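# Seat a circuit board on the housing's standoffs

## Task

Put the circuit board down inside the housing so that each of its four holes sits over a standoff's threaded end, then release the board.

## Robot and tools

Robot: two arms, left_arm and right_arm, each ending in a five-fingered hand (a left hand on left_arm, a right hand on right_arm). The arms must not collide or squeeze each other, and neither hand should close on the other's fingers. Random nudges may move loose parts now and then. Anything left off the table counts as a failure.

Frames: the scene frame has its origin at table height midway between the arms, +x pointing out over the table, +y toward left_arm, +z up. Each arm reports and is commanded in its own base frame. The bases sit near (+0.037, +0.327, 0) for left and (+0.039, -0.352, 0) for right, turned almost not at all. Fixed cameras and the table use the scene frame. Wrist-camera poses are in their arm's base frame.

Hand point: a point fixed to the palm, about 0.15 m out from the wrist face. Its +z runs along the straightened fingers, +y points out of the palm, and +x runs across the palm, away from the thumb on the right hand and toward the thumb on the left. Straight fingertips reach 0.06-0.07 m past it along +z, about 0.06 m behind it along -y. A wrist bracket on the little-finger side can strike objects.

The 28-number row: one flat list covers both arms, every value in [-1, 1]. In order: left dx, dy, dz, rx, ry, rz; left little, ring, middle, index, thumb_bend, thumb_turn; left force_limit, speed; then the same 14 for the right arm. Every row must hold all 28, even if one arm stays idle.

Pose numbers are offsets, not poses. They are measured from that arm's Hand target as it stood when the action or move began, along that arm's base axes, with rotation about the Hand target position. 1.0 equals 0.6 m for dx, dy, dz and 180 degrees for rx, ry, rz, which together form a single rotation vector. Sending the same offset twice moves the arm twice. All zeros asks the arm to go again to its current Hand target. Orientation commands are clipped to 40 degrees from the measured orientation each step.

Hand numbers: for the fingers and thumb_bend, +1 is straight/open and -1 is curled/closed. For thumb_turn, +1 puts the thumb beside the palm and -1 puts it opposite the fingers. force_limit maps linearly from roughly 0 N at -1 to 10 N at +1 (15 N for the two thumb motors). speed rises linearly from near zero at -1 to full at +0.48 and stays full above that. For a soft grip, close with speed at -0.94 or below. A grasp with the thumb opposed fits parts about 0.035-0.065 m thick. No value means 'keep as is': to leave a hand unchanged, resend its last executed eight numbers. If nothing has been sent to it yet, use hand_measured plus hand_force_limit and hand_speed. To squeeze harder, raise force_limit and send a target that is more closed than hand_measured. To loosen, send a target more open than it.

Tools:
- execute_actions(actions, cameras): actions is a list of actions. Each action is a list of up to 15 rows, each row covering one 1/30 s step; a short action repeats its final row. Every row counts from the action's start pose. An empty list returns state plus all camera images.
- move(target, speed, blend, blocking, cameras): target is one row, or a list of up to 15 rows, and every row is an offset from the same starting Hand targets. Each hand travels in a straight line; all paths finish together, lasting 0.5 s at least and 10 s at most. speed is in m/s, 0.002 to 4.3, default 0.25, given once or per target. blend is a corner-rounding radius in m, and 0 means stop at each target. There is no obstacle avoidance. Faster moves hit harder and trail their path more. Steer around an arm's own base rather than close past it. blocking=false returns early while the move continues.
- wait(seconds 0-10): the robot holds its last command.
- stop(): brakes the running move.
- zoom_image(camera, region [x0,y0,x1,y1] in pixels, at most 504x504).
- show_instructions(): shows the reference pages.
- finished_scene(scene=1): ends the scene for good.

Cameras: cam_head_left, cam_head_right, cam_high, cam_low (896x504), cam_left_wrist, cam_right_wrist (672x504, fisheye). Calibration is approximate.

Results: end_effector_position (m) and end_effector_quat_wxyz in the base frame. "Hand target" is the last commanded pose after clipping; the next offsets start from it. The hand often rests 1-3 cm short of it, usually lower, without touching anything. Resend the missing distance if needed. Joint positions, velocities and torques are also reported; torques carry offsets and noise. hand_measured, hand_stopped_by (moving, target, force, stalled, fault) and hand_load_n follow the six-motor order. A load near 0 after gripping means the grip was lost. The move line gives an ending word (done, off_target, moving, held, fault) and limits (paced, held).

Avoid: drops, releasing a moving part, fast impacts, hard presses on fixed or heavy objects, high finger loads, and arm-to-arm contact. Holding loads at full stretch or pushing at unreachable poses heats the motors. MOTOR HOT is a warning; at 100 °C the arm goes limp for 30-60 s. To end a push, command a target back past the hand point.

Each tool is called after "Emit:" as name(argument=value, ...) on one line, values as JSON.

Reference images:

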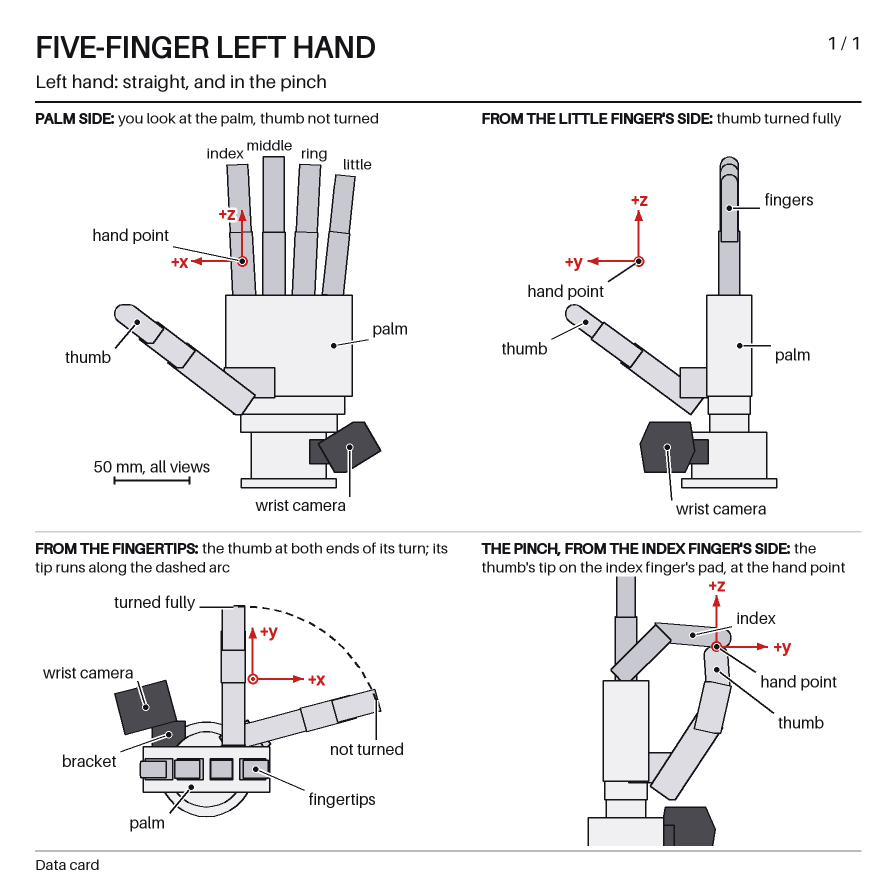

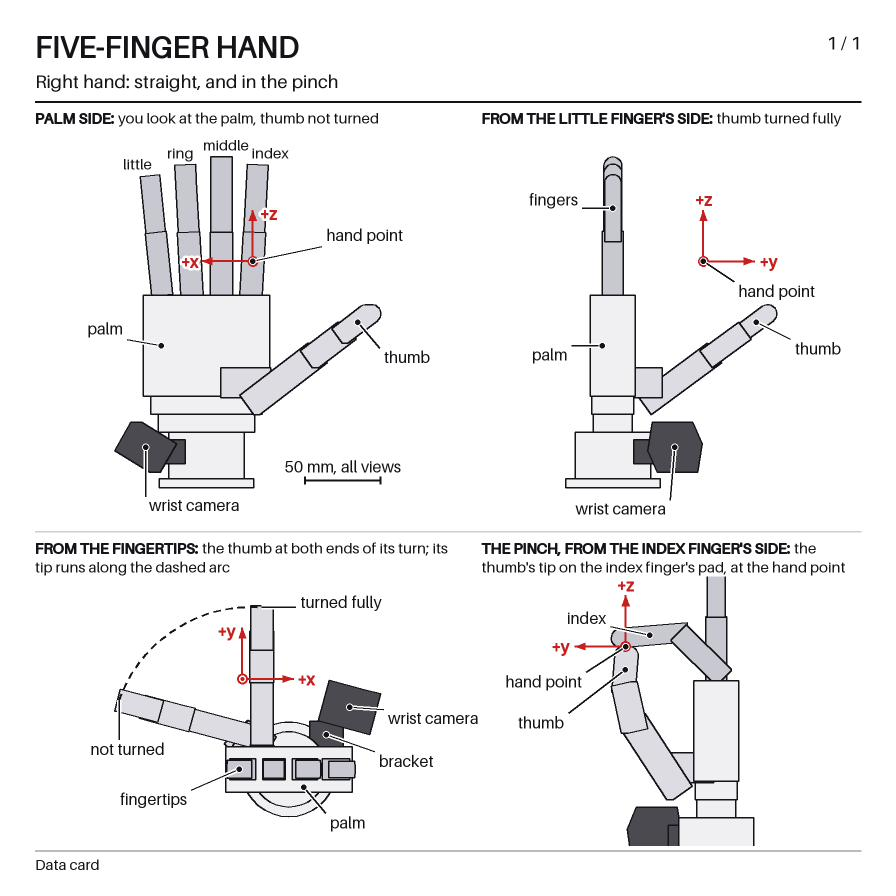

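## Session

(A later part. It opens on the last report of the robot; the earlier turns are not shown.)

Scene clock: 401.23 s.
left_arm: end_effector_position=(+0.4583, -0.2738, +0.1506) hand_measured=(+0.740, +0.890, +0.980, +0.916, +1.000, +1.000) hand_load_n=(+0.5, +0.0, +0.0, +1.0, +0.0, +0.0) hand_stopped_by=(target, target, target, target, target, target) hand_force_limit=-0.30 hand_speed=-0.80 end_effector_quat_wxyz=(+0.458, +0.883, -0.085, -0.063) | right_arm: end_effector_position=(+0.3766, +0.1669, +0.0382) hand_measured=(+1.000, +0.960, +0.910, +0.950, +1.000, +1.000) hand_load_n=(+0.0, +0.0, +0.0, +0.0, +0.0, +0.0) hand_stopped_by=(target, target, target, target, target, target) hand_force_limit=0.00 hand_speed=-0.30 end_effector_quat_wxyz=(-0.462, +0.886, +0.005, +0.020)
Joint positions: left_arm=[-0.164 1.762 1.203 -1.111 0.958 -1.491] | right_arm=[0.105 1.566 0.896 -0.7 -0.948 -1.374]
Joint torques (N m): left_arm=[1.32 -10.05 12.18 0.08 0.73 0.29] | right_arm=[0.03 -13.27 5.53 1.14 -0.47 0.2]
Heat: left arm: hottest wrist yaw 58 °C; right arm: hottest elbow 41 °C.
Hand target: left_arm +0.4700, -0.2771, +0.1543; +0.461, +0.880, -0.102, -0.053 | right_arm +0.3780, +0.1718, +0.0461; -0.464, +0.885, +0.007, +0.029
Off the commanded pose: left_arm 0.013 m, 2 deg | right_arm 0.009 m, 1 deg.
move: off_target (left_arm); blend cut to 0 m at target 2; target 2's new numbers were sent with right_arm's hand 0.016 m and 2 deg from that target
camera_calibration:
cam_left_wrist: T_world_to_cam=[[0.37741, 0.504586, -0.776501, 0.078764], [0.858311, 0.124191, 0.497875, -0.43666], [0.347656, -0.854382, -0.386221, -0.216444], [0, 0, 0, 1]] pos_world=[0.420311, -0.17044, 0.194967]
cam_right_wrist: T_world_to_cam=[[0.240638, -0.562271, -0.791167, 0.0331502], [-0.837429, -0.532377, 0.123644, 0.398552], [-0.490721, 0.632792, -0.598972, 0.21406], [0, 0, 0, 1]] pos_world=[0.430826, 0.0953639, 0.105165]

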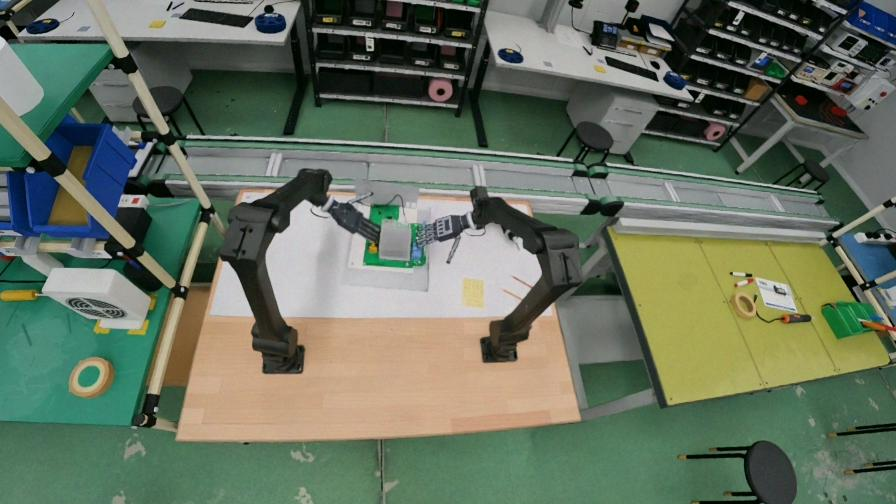

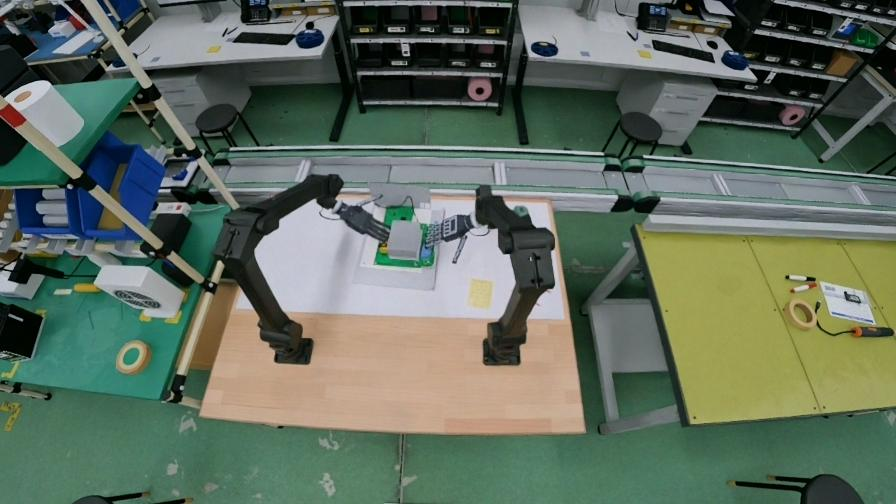

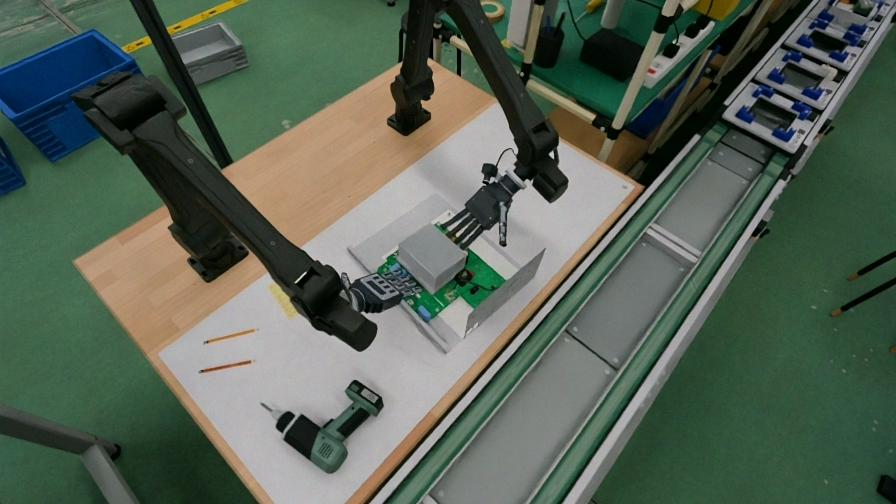

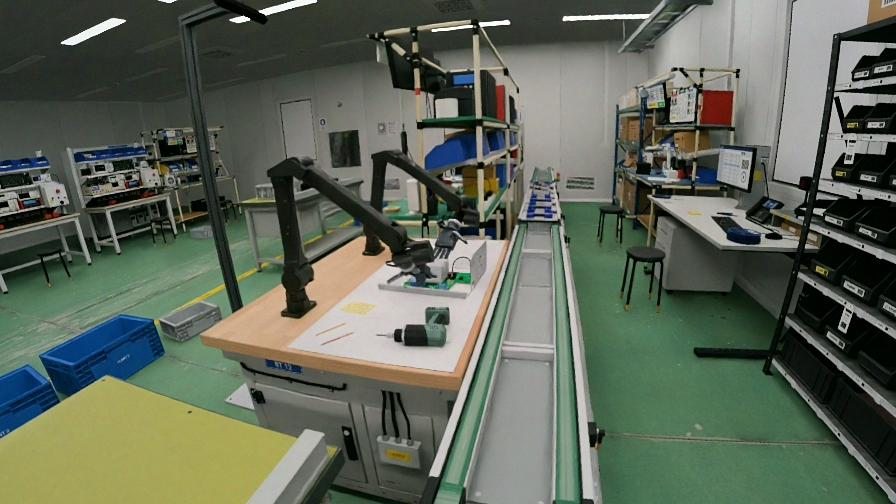

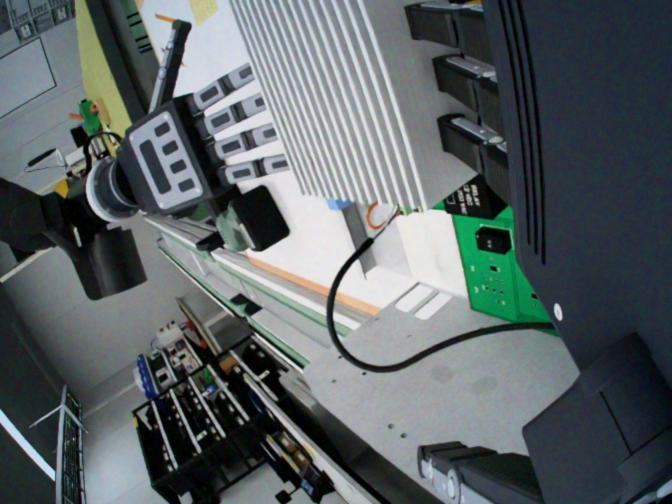

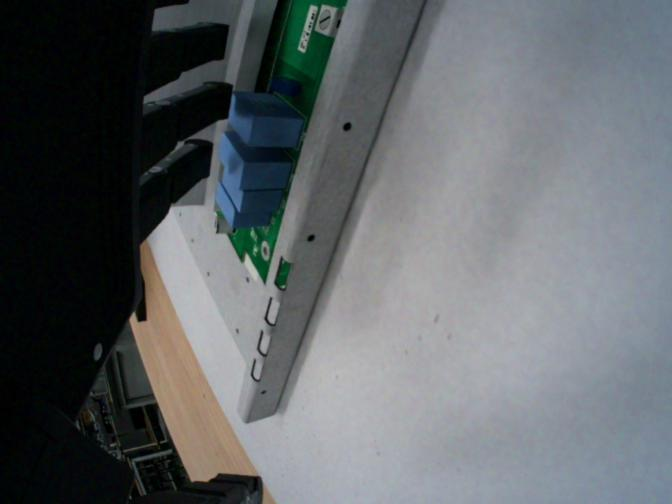

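Emit:
move(target=[-0.02,-0.07,0.01,0,0,0.0,0.74,0.89,0.98,0.92,1,1,-0.3,-0.8,0.01,0.17,0.0,0,0,0.0,1,0.955,0.912,0.95,1,1,0,-0.3], speed=0.1, cameras=["cam_high","cam_head_left","cam_right_wrist"])

Emit:
zoom_image(camera="cam_head_left", region=[340, 190, 440, 290])

Emit:
zoom_image(camera="cam_high", region=[370, 220, 480, 320])

Scene clock: 404.70 s.
left_arm: end_effector_position=(+0.4625, -0.2734, +0.1513) hand_measured=(+0.740, +0.890, +0.980, +0.920, +1.000, +1.000) hand_load_n=(+0.0, +0.0, +4.0, +3.0, +0.0, +0.0) hand_stopped_by=(target, target, target, target, target, target) hand_force_limit=-0.30 hand_speed=-0.80 end_effector_quat_wxyz=(+0.443, +0.893, -0.053, -0.069) | right_arm: end_effector_position=(+0.3706, +0.2065, +0.0460) hand_measured=(+1.000, +0.956, +0.910, +0.950, +1.000, +1.000) hand_load_n=(+0.0, +0.0, -13.5, -1.0, +0.0, +0.0) hand_stopped_by=(target, target, target, target, target, target) hand_force_limit=0.00 hand_speed=-0.30 end_effector_quat_wxyz=(-0.441, +0.896, -0.057, +0.018)
Joint positions: left_arm=[-0.169 1.736 1.194 -1.088 0.928 -1.592] | right_arm=[0.219 1.515 0.862 -0.528 -0.85 -1.048]
Joint torques (N m): left_arm=[-4.84 -11.11 9.91 3.58 1.95 -0.06] | right_arm=[9.58 -7.94 8.79 4.89 -1.09 0.35]
Heat: left arm: hottest wrist yaw 57 °C; right arm: hottest elbow 41 °C.
Hand target: left_arm +0.4580, -0.3191, +0.1603; +0.461, +0.880, -0.102, -0.052 | right_arm +0.3839, +0.2739, +0.0461; -0.464, +0.885, +0.007, +0.029
Off the commanded pose: left_arm 0.047 m, 6 deg | right_arm 0.069 m, 8 deg.
move: off_target (left_arm, right_arm)
camera_calibration:
cam_right_wrist: T_world_to_cam=[[0.127793, -0.617077, -0.776457, 0.115513], [-0.88023, -0.431311, 0.197905, 0.405303], [-0.457017, 0.65817, -0.598288, 0.172954], [0, 0, 0, 1]] pos_world=[0.421041, 0.132258, 0.112955]
Images, in order (width x height): cam_head_left 896x504, cam_high 896x504, cam_right_wrist 672x504.

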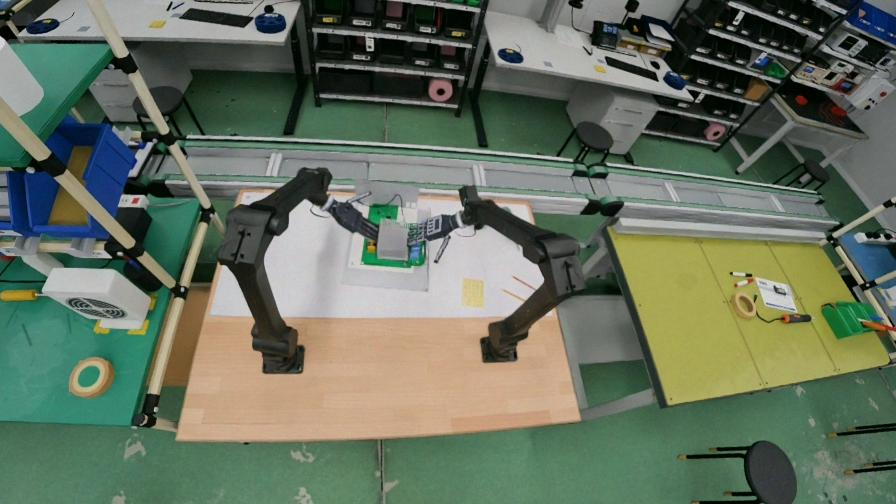

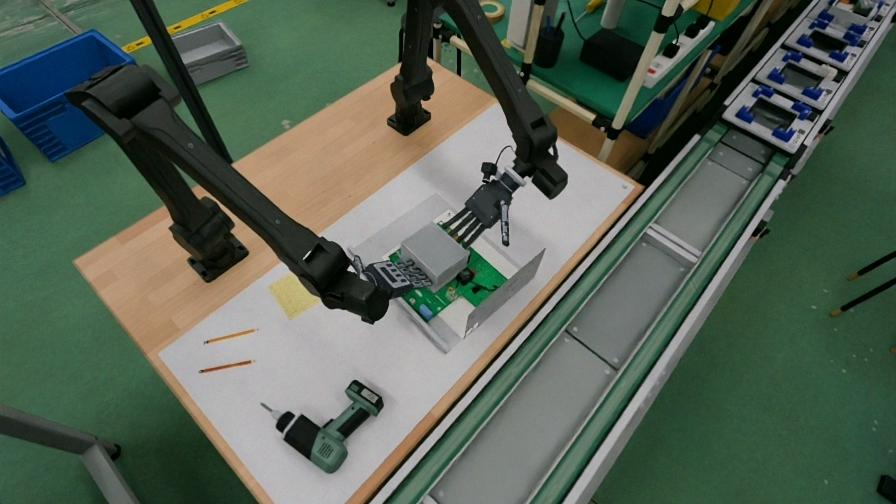

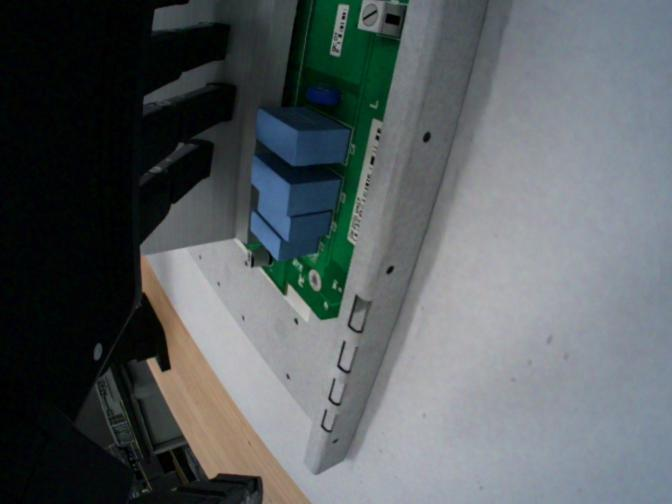

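Scaled by 5.040.

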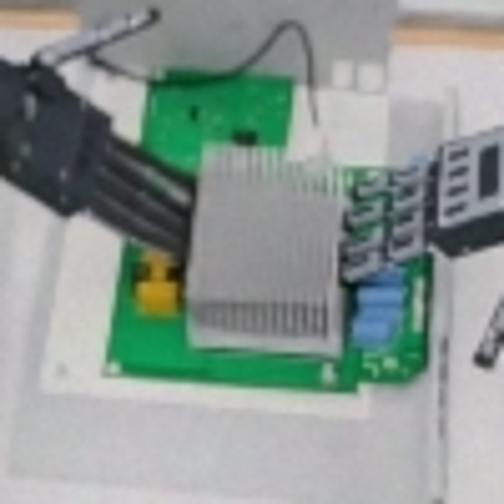

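Scaled by 4.582.

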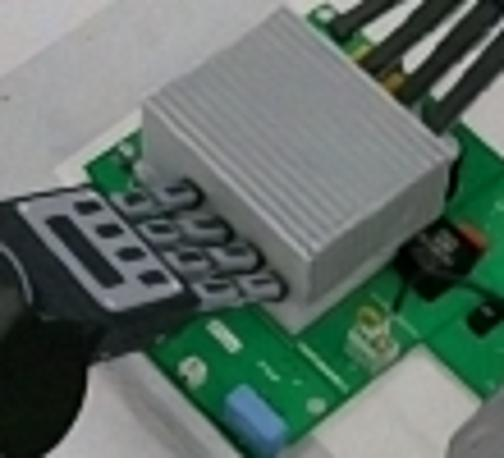

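Emit:
move(target=[[0.0,-0.035,0.02,0,0,0.0,0.74,0.89,0.98,0.92,1,1,-0.3,-0.8,0.0,0.0,0.0,0,0,0.02,1,0.955,0.925,0.955,1,1,0,-0.3],[0.0,-0.035,0.14,0,0,0.0,0.74,0.89,0.98,0.92,1,1,-0.3,-0.8,0.0,0.0,0.02,0,0,0.02,1,0.955,0.92,0.955,1,1,0,-0.3]], speed=[0.1,0.1], blend=[0.01,0], cameras=["cam_high","cam_head_left","cam_right_wrist","cam_low"])

Emit:
zoom_image(camera="cam_head_left", region=[340, 190, 440, 290])

Emit:
zoom_image(camera="cam_high", region=[370, 220, 480, 320])

Emit:
zoom_image(camera="cam_low", region=[400, 220, 490, 310])

Scene clock: 408.73 s.
left_arm: end_effector_position=(+0.4635, -0.2725, +0.1620) hand_measured=(+0.740, +0.892, +0.982, +0.920, +1.000, +1.000) hand_load_n=(+0.0, +4.0, +12.5, +6.5, +0.0, +0.0) hand_stopped_by=(target, target, target, target, target, target) hand_force_limit=-0.30 hand_speed=-0.80 end_effector_quat_wxyz=(+0.407, +0.910, -0.029, -0.079) | right_arm: end_effector_position=(+0.3736, +0.2137, +0.0456) hand_measured=(+1.000, +0.956, +0.916, +0.956, +1.000, +1.000) hand_load_n=(+0.0, -0.5, -11.5, +0.0, +0.0, +0.0) hand_stopped_by=(target, target, target, target, target, target) hand_force_limit=0.00 hand_speed=-0.30 end_effector_quat_wxyz=(-0.440, +0.897, -0.031, +0.022)
Joint positions: left_arm=[-0.182 1.698 1.221 -1.142 0.854 -1.666] | right_arm=[0.238 1.525 0.876 -0.531 -0.848 -1.084]
Joint torques (N m): left_arm=[-6.36 -16.03 16.38 -0.32 4.4 0.09] | right_arm=[7.77 -8.18 11.74 1.44 -1.97 -0.13]
Heat: left arm: hottest wrist yaw 61 °C; right arm: hottest elbow 41 °C.
Hand target: left_arm +0.4580, -0.3401, +0.2442; +0.461, +0.880, -0.102, -0.053 | right_arm +0.3840, +0.2739, +0.0581; -0.464, +0.885, +0.035, +0.014
Off the commanded pose: left_arm 0.107 m, 11 deg | right_arm 0.062 m, 8 deg.
move: off_target (left_arm, right_arm); blend cut to 0 m at target 1; target 2's new numbers were sent with right_arm's hand 0.062 m and 8 deg from that target
camera_calibration:
cam_right_wrist: T_world_to_cam=[[0.176483, -0.61386, -0.769435, 0.100137], [-0.867209, -0.466753, 0.173469, 0.414953], [-0.465621, 0.636646, -0.614719, 0.177949], [0, 0, 0, 1]] pos_world=[0.425036, 0.14186, 0.114456]
Images, in order (width x height): cam_head_left 896x504, cam_high 896x504, cam_low 896x504, cam_right_wrist 672x504.

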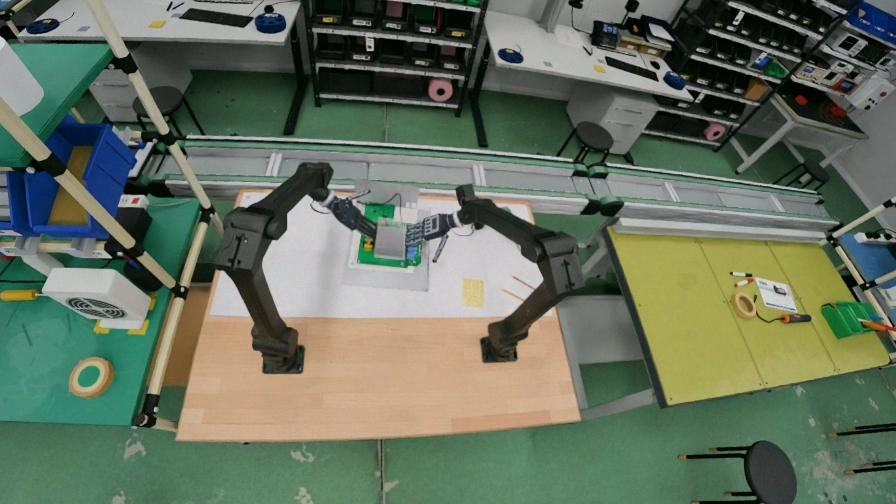

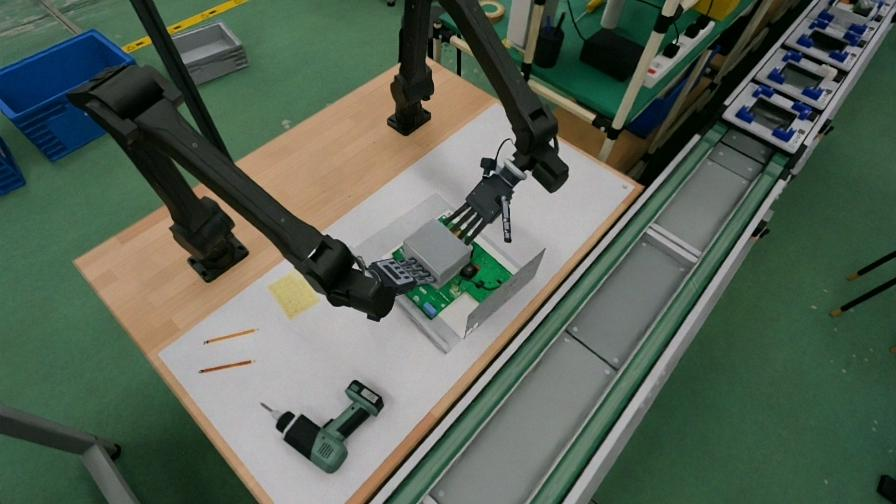

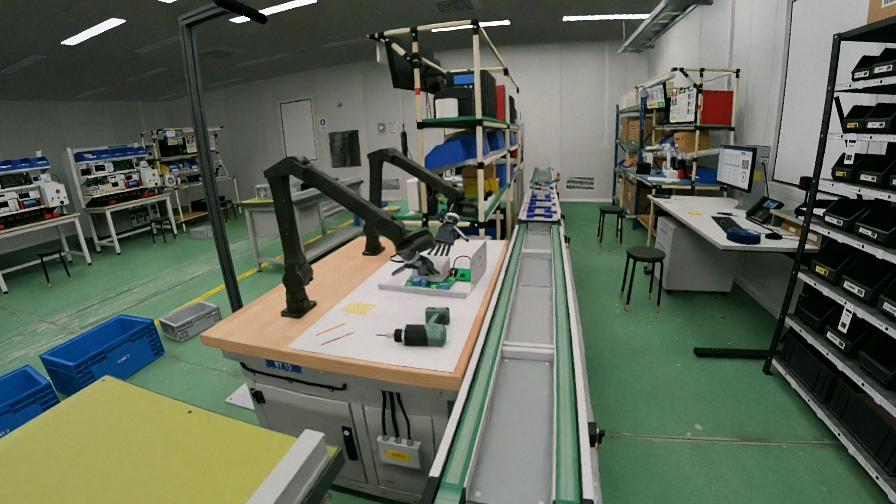

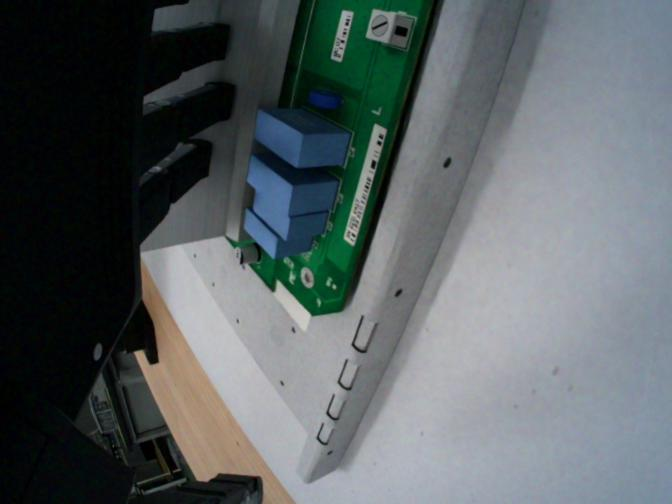

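Scaled by 5.040.

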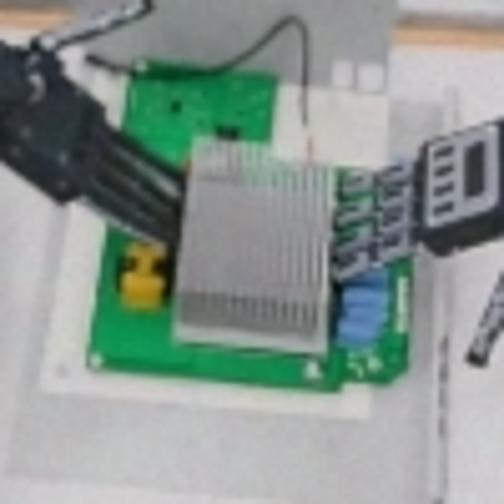

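Scaled by 4.582.

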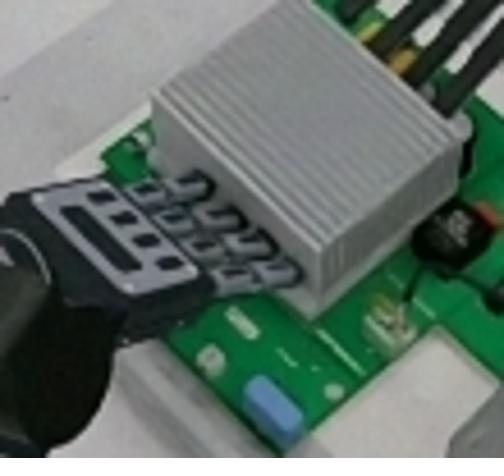

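Scaled by 5.600.

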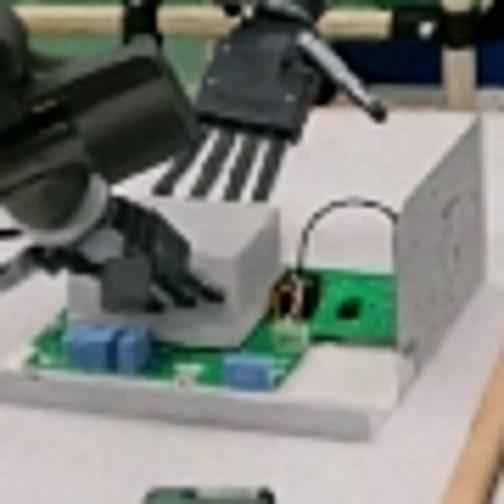

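Emit:
move(target=[-0.004,0.035,0.02,0,0,0.0,0.74,0.89,0.985,0.915,1,1,-0.3,-0.8,-0.004,0.04,0.01,0,0,0.0,1,0.955,0.93,0.955,1,1,0,-0.3], speed=0.06, cameras=["cam_high","cam_head_left","cam_head_right","cam_right_wrist","cam_low","cam_left_wrist"])

Emit:
zoom_image(camera="cam_head_left", region=[340, 190, 440, 290])

Emit:
zoom_image(camera="cam_high", region=[370, 220, 480, 320])

Emit:
zoom_image(camera="cam_low", region=[400, 220, 490, 310])

Scene clock: 410.63 s.
left_arm: end_effector_position=(+0.4598, -0.2578, +0.1654) hand_measured=(+0.740, +0.892, +0.988, +0.920, +1.000, +1.000) hand_load_n=(+0.0, +5.0, +10.5, +8.0, +0.0, +0.0) hand_stopped_by=(target, target, force, force, target, target) hand_force_limit=-0.30 hand_speed=-0.80 end_effector_quat_wxyz=(+0.402, +0.911, -0.010, -0.094) | right_arm: end_effector_position=(+0.3706, +0.2289, +0.0483) hand_measured=(+1.000, +0.956, +0.918, +0.956, +1.000, +1.000) hand_load_n=(+0.0, -1.0, -11.5, +0.0, +0.0, -0.5) hand_stopped_by=(target, target, stalled, target, target, target) hand_force_limit=0.00 hand_speed=-0.30 end_effector_quat_wxyz=(-0.433, +0.901, -0.024, +0.018)
Joint positions: left_arm=[-0.155 1.685 1.221 -1.205 0.846 -1.66] | right_arm=[0.282 1.525 0.889 -0.531 -0.823 -1.057]
Joint torques (N m): left_arm=[-5.36 -16.44 16.73 -0.69 4.71 0.62] | right_arm=[8.41 -8.18 11.63 2.8 -2.05 0.24]
Heat: left arm: hottest wrist yaw 65 °C; right arm: hottest elbow 41 °C.
Hand target: left_arm +0.4556, -0.3190, +0.2563; +0.461, +0.880, -0.102, -0.053 | right_arm +0.3816, +0.2979, +0.0641; -0.464, +0.885, +0.035, +0.015
Off the commanded pose: left_arm 0.110 m, 14 deg | right_arm 0.072 m, 8 deg.
move: off_target (left_arm, right_arm)
camera_calibration:
cam_left_wrist: T_world_to_cam=[[0.234837, 0.642431, -0.729476, 0.17491], [0.89533, 0.149236, 0.419658, -0.444935], [0.378466, -0.751672, -0.540141, -0.159895], [0, 0, 0, 1]] pos_world=[0.417803, -0.166156, 0.227948]
cam_right_wrist: T_world_to_cam=[[0.185241, -0.623482, -0.759576, 0.110499], [-0.858588, -0.478688, 0.183533, 0.417924], [-0.478029, 0.618166, -0.623987, 0.177766], [0, 0, 0, 1]] pos_world=[0.423333, 0.15906, 0.118153]

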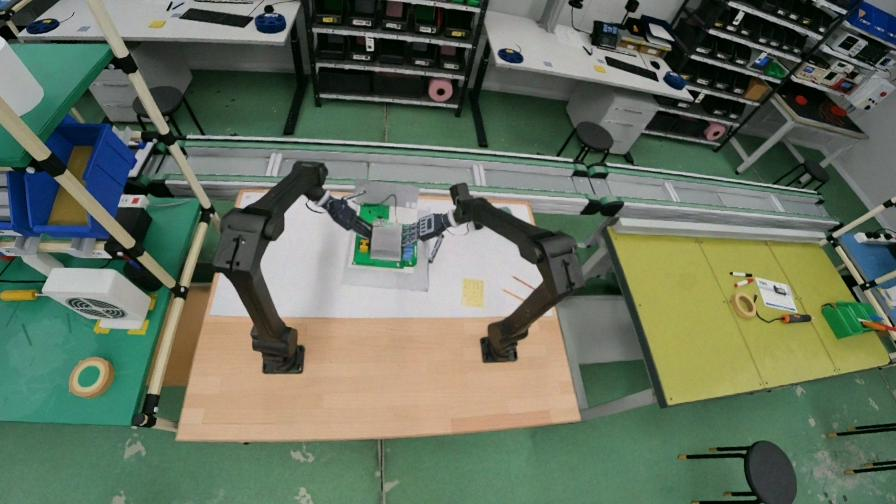

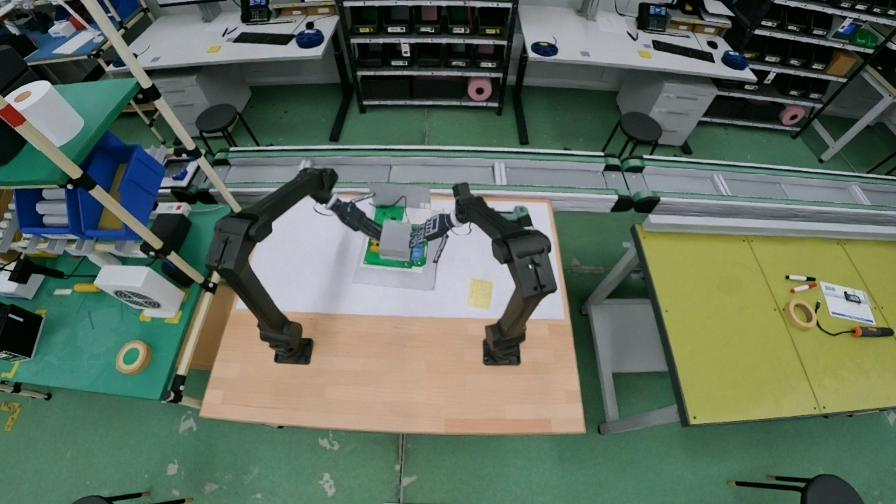

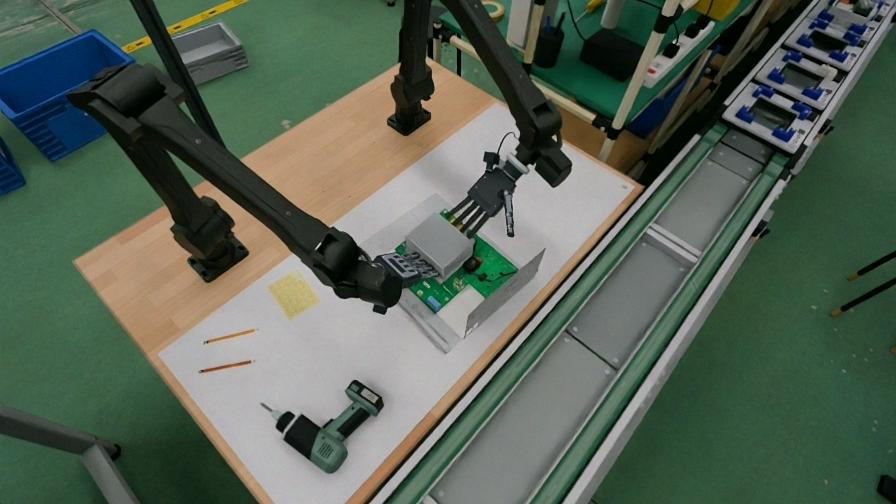

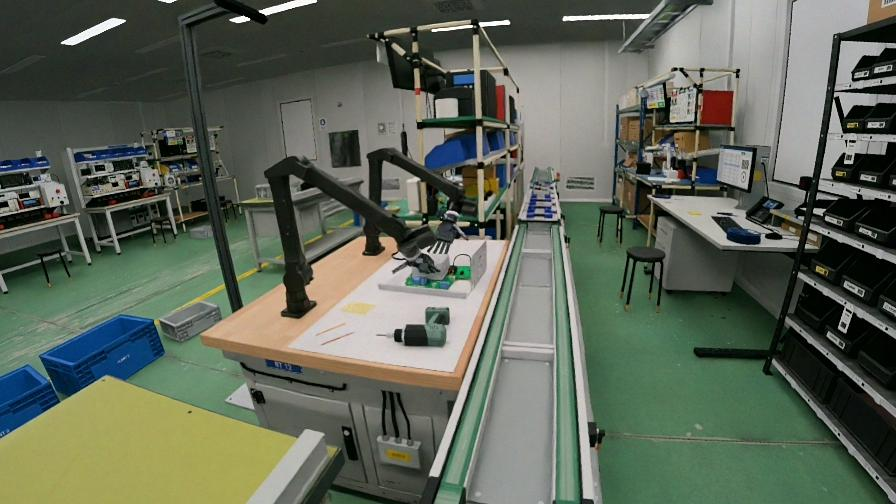

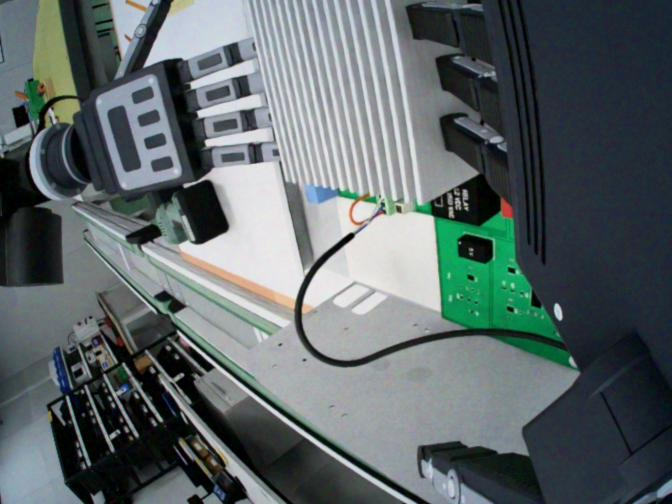

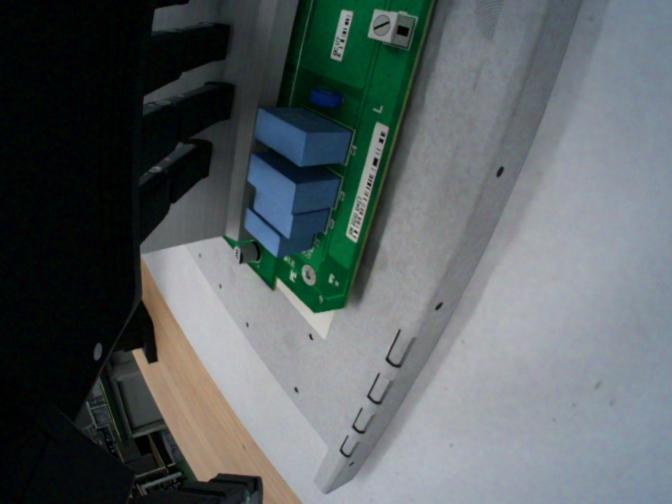

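Scaled by 5.040.

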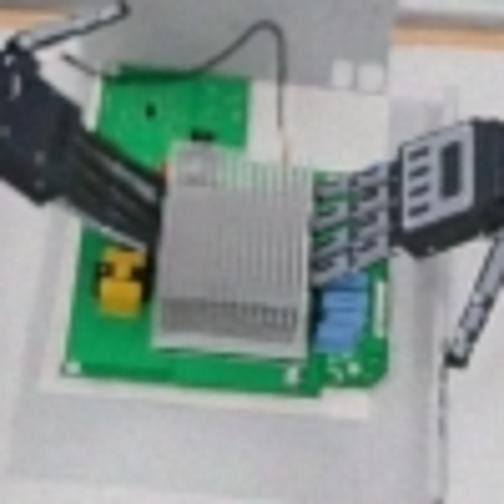

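Scaled by 4.582.

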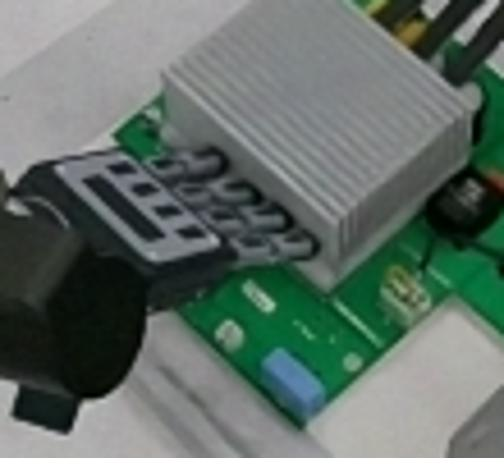

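Scaled by 5.600.

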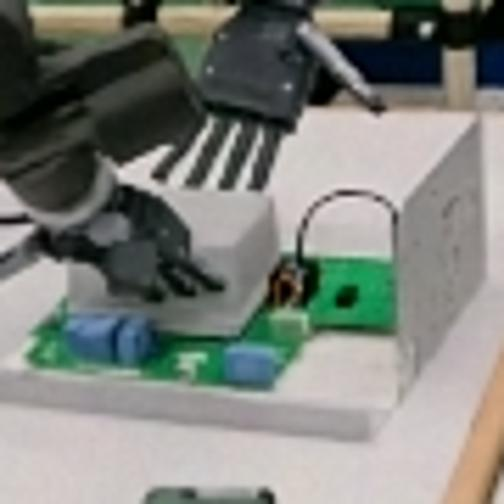

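Emit:
zoom_image(camera="cam_high", region=[430, 280, 470, 320])

Emit:
zoom_image(camera="cam_head_left", region=[335, 240, 375, 280])

Emit:
zoom_image(camera="cam_right_wrist", region=[220, 150, 420, 350])

Emit:
zoom_image(camera="cam_head_right", region=[340, 240, 440, 290])

Scaled by 12.600.

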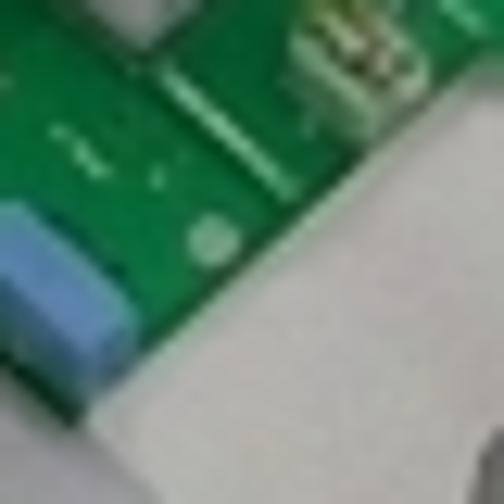

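Scaled by 12.600.

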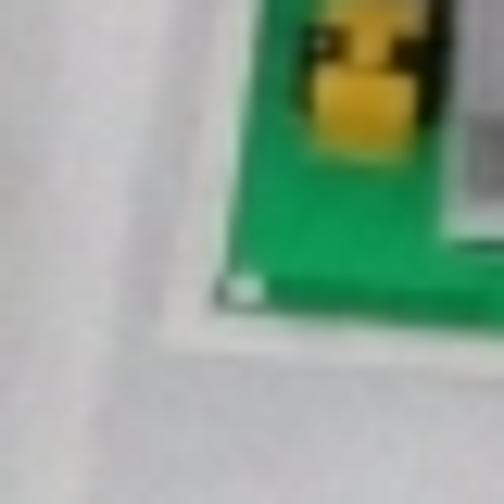

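Scaled by 2.520 from the camera's 672x504 image, which has a finer 960x720 frame.

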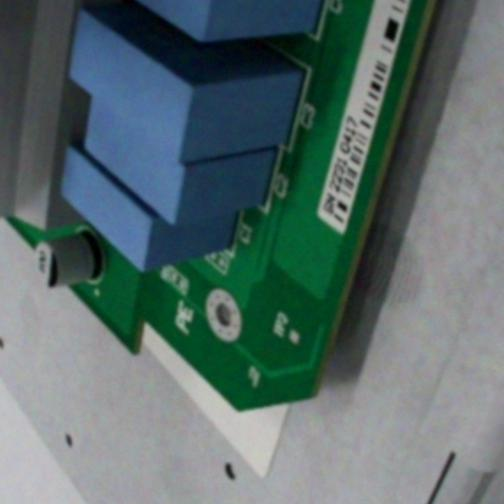

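Scaled by 5.040.

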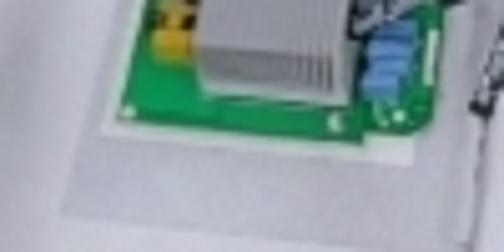

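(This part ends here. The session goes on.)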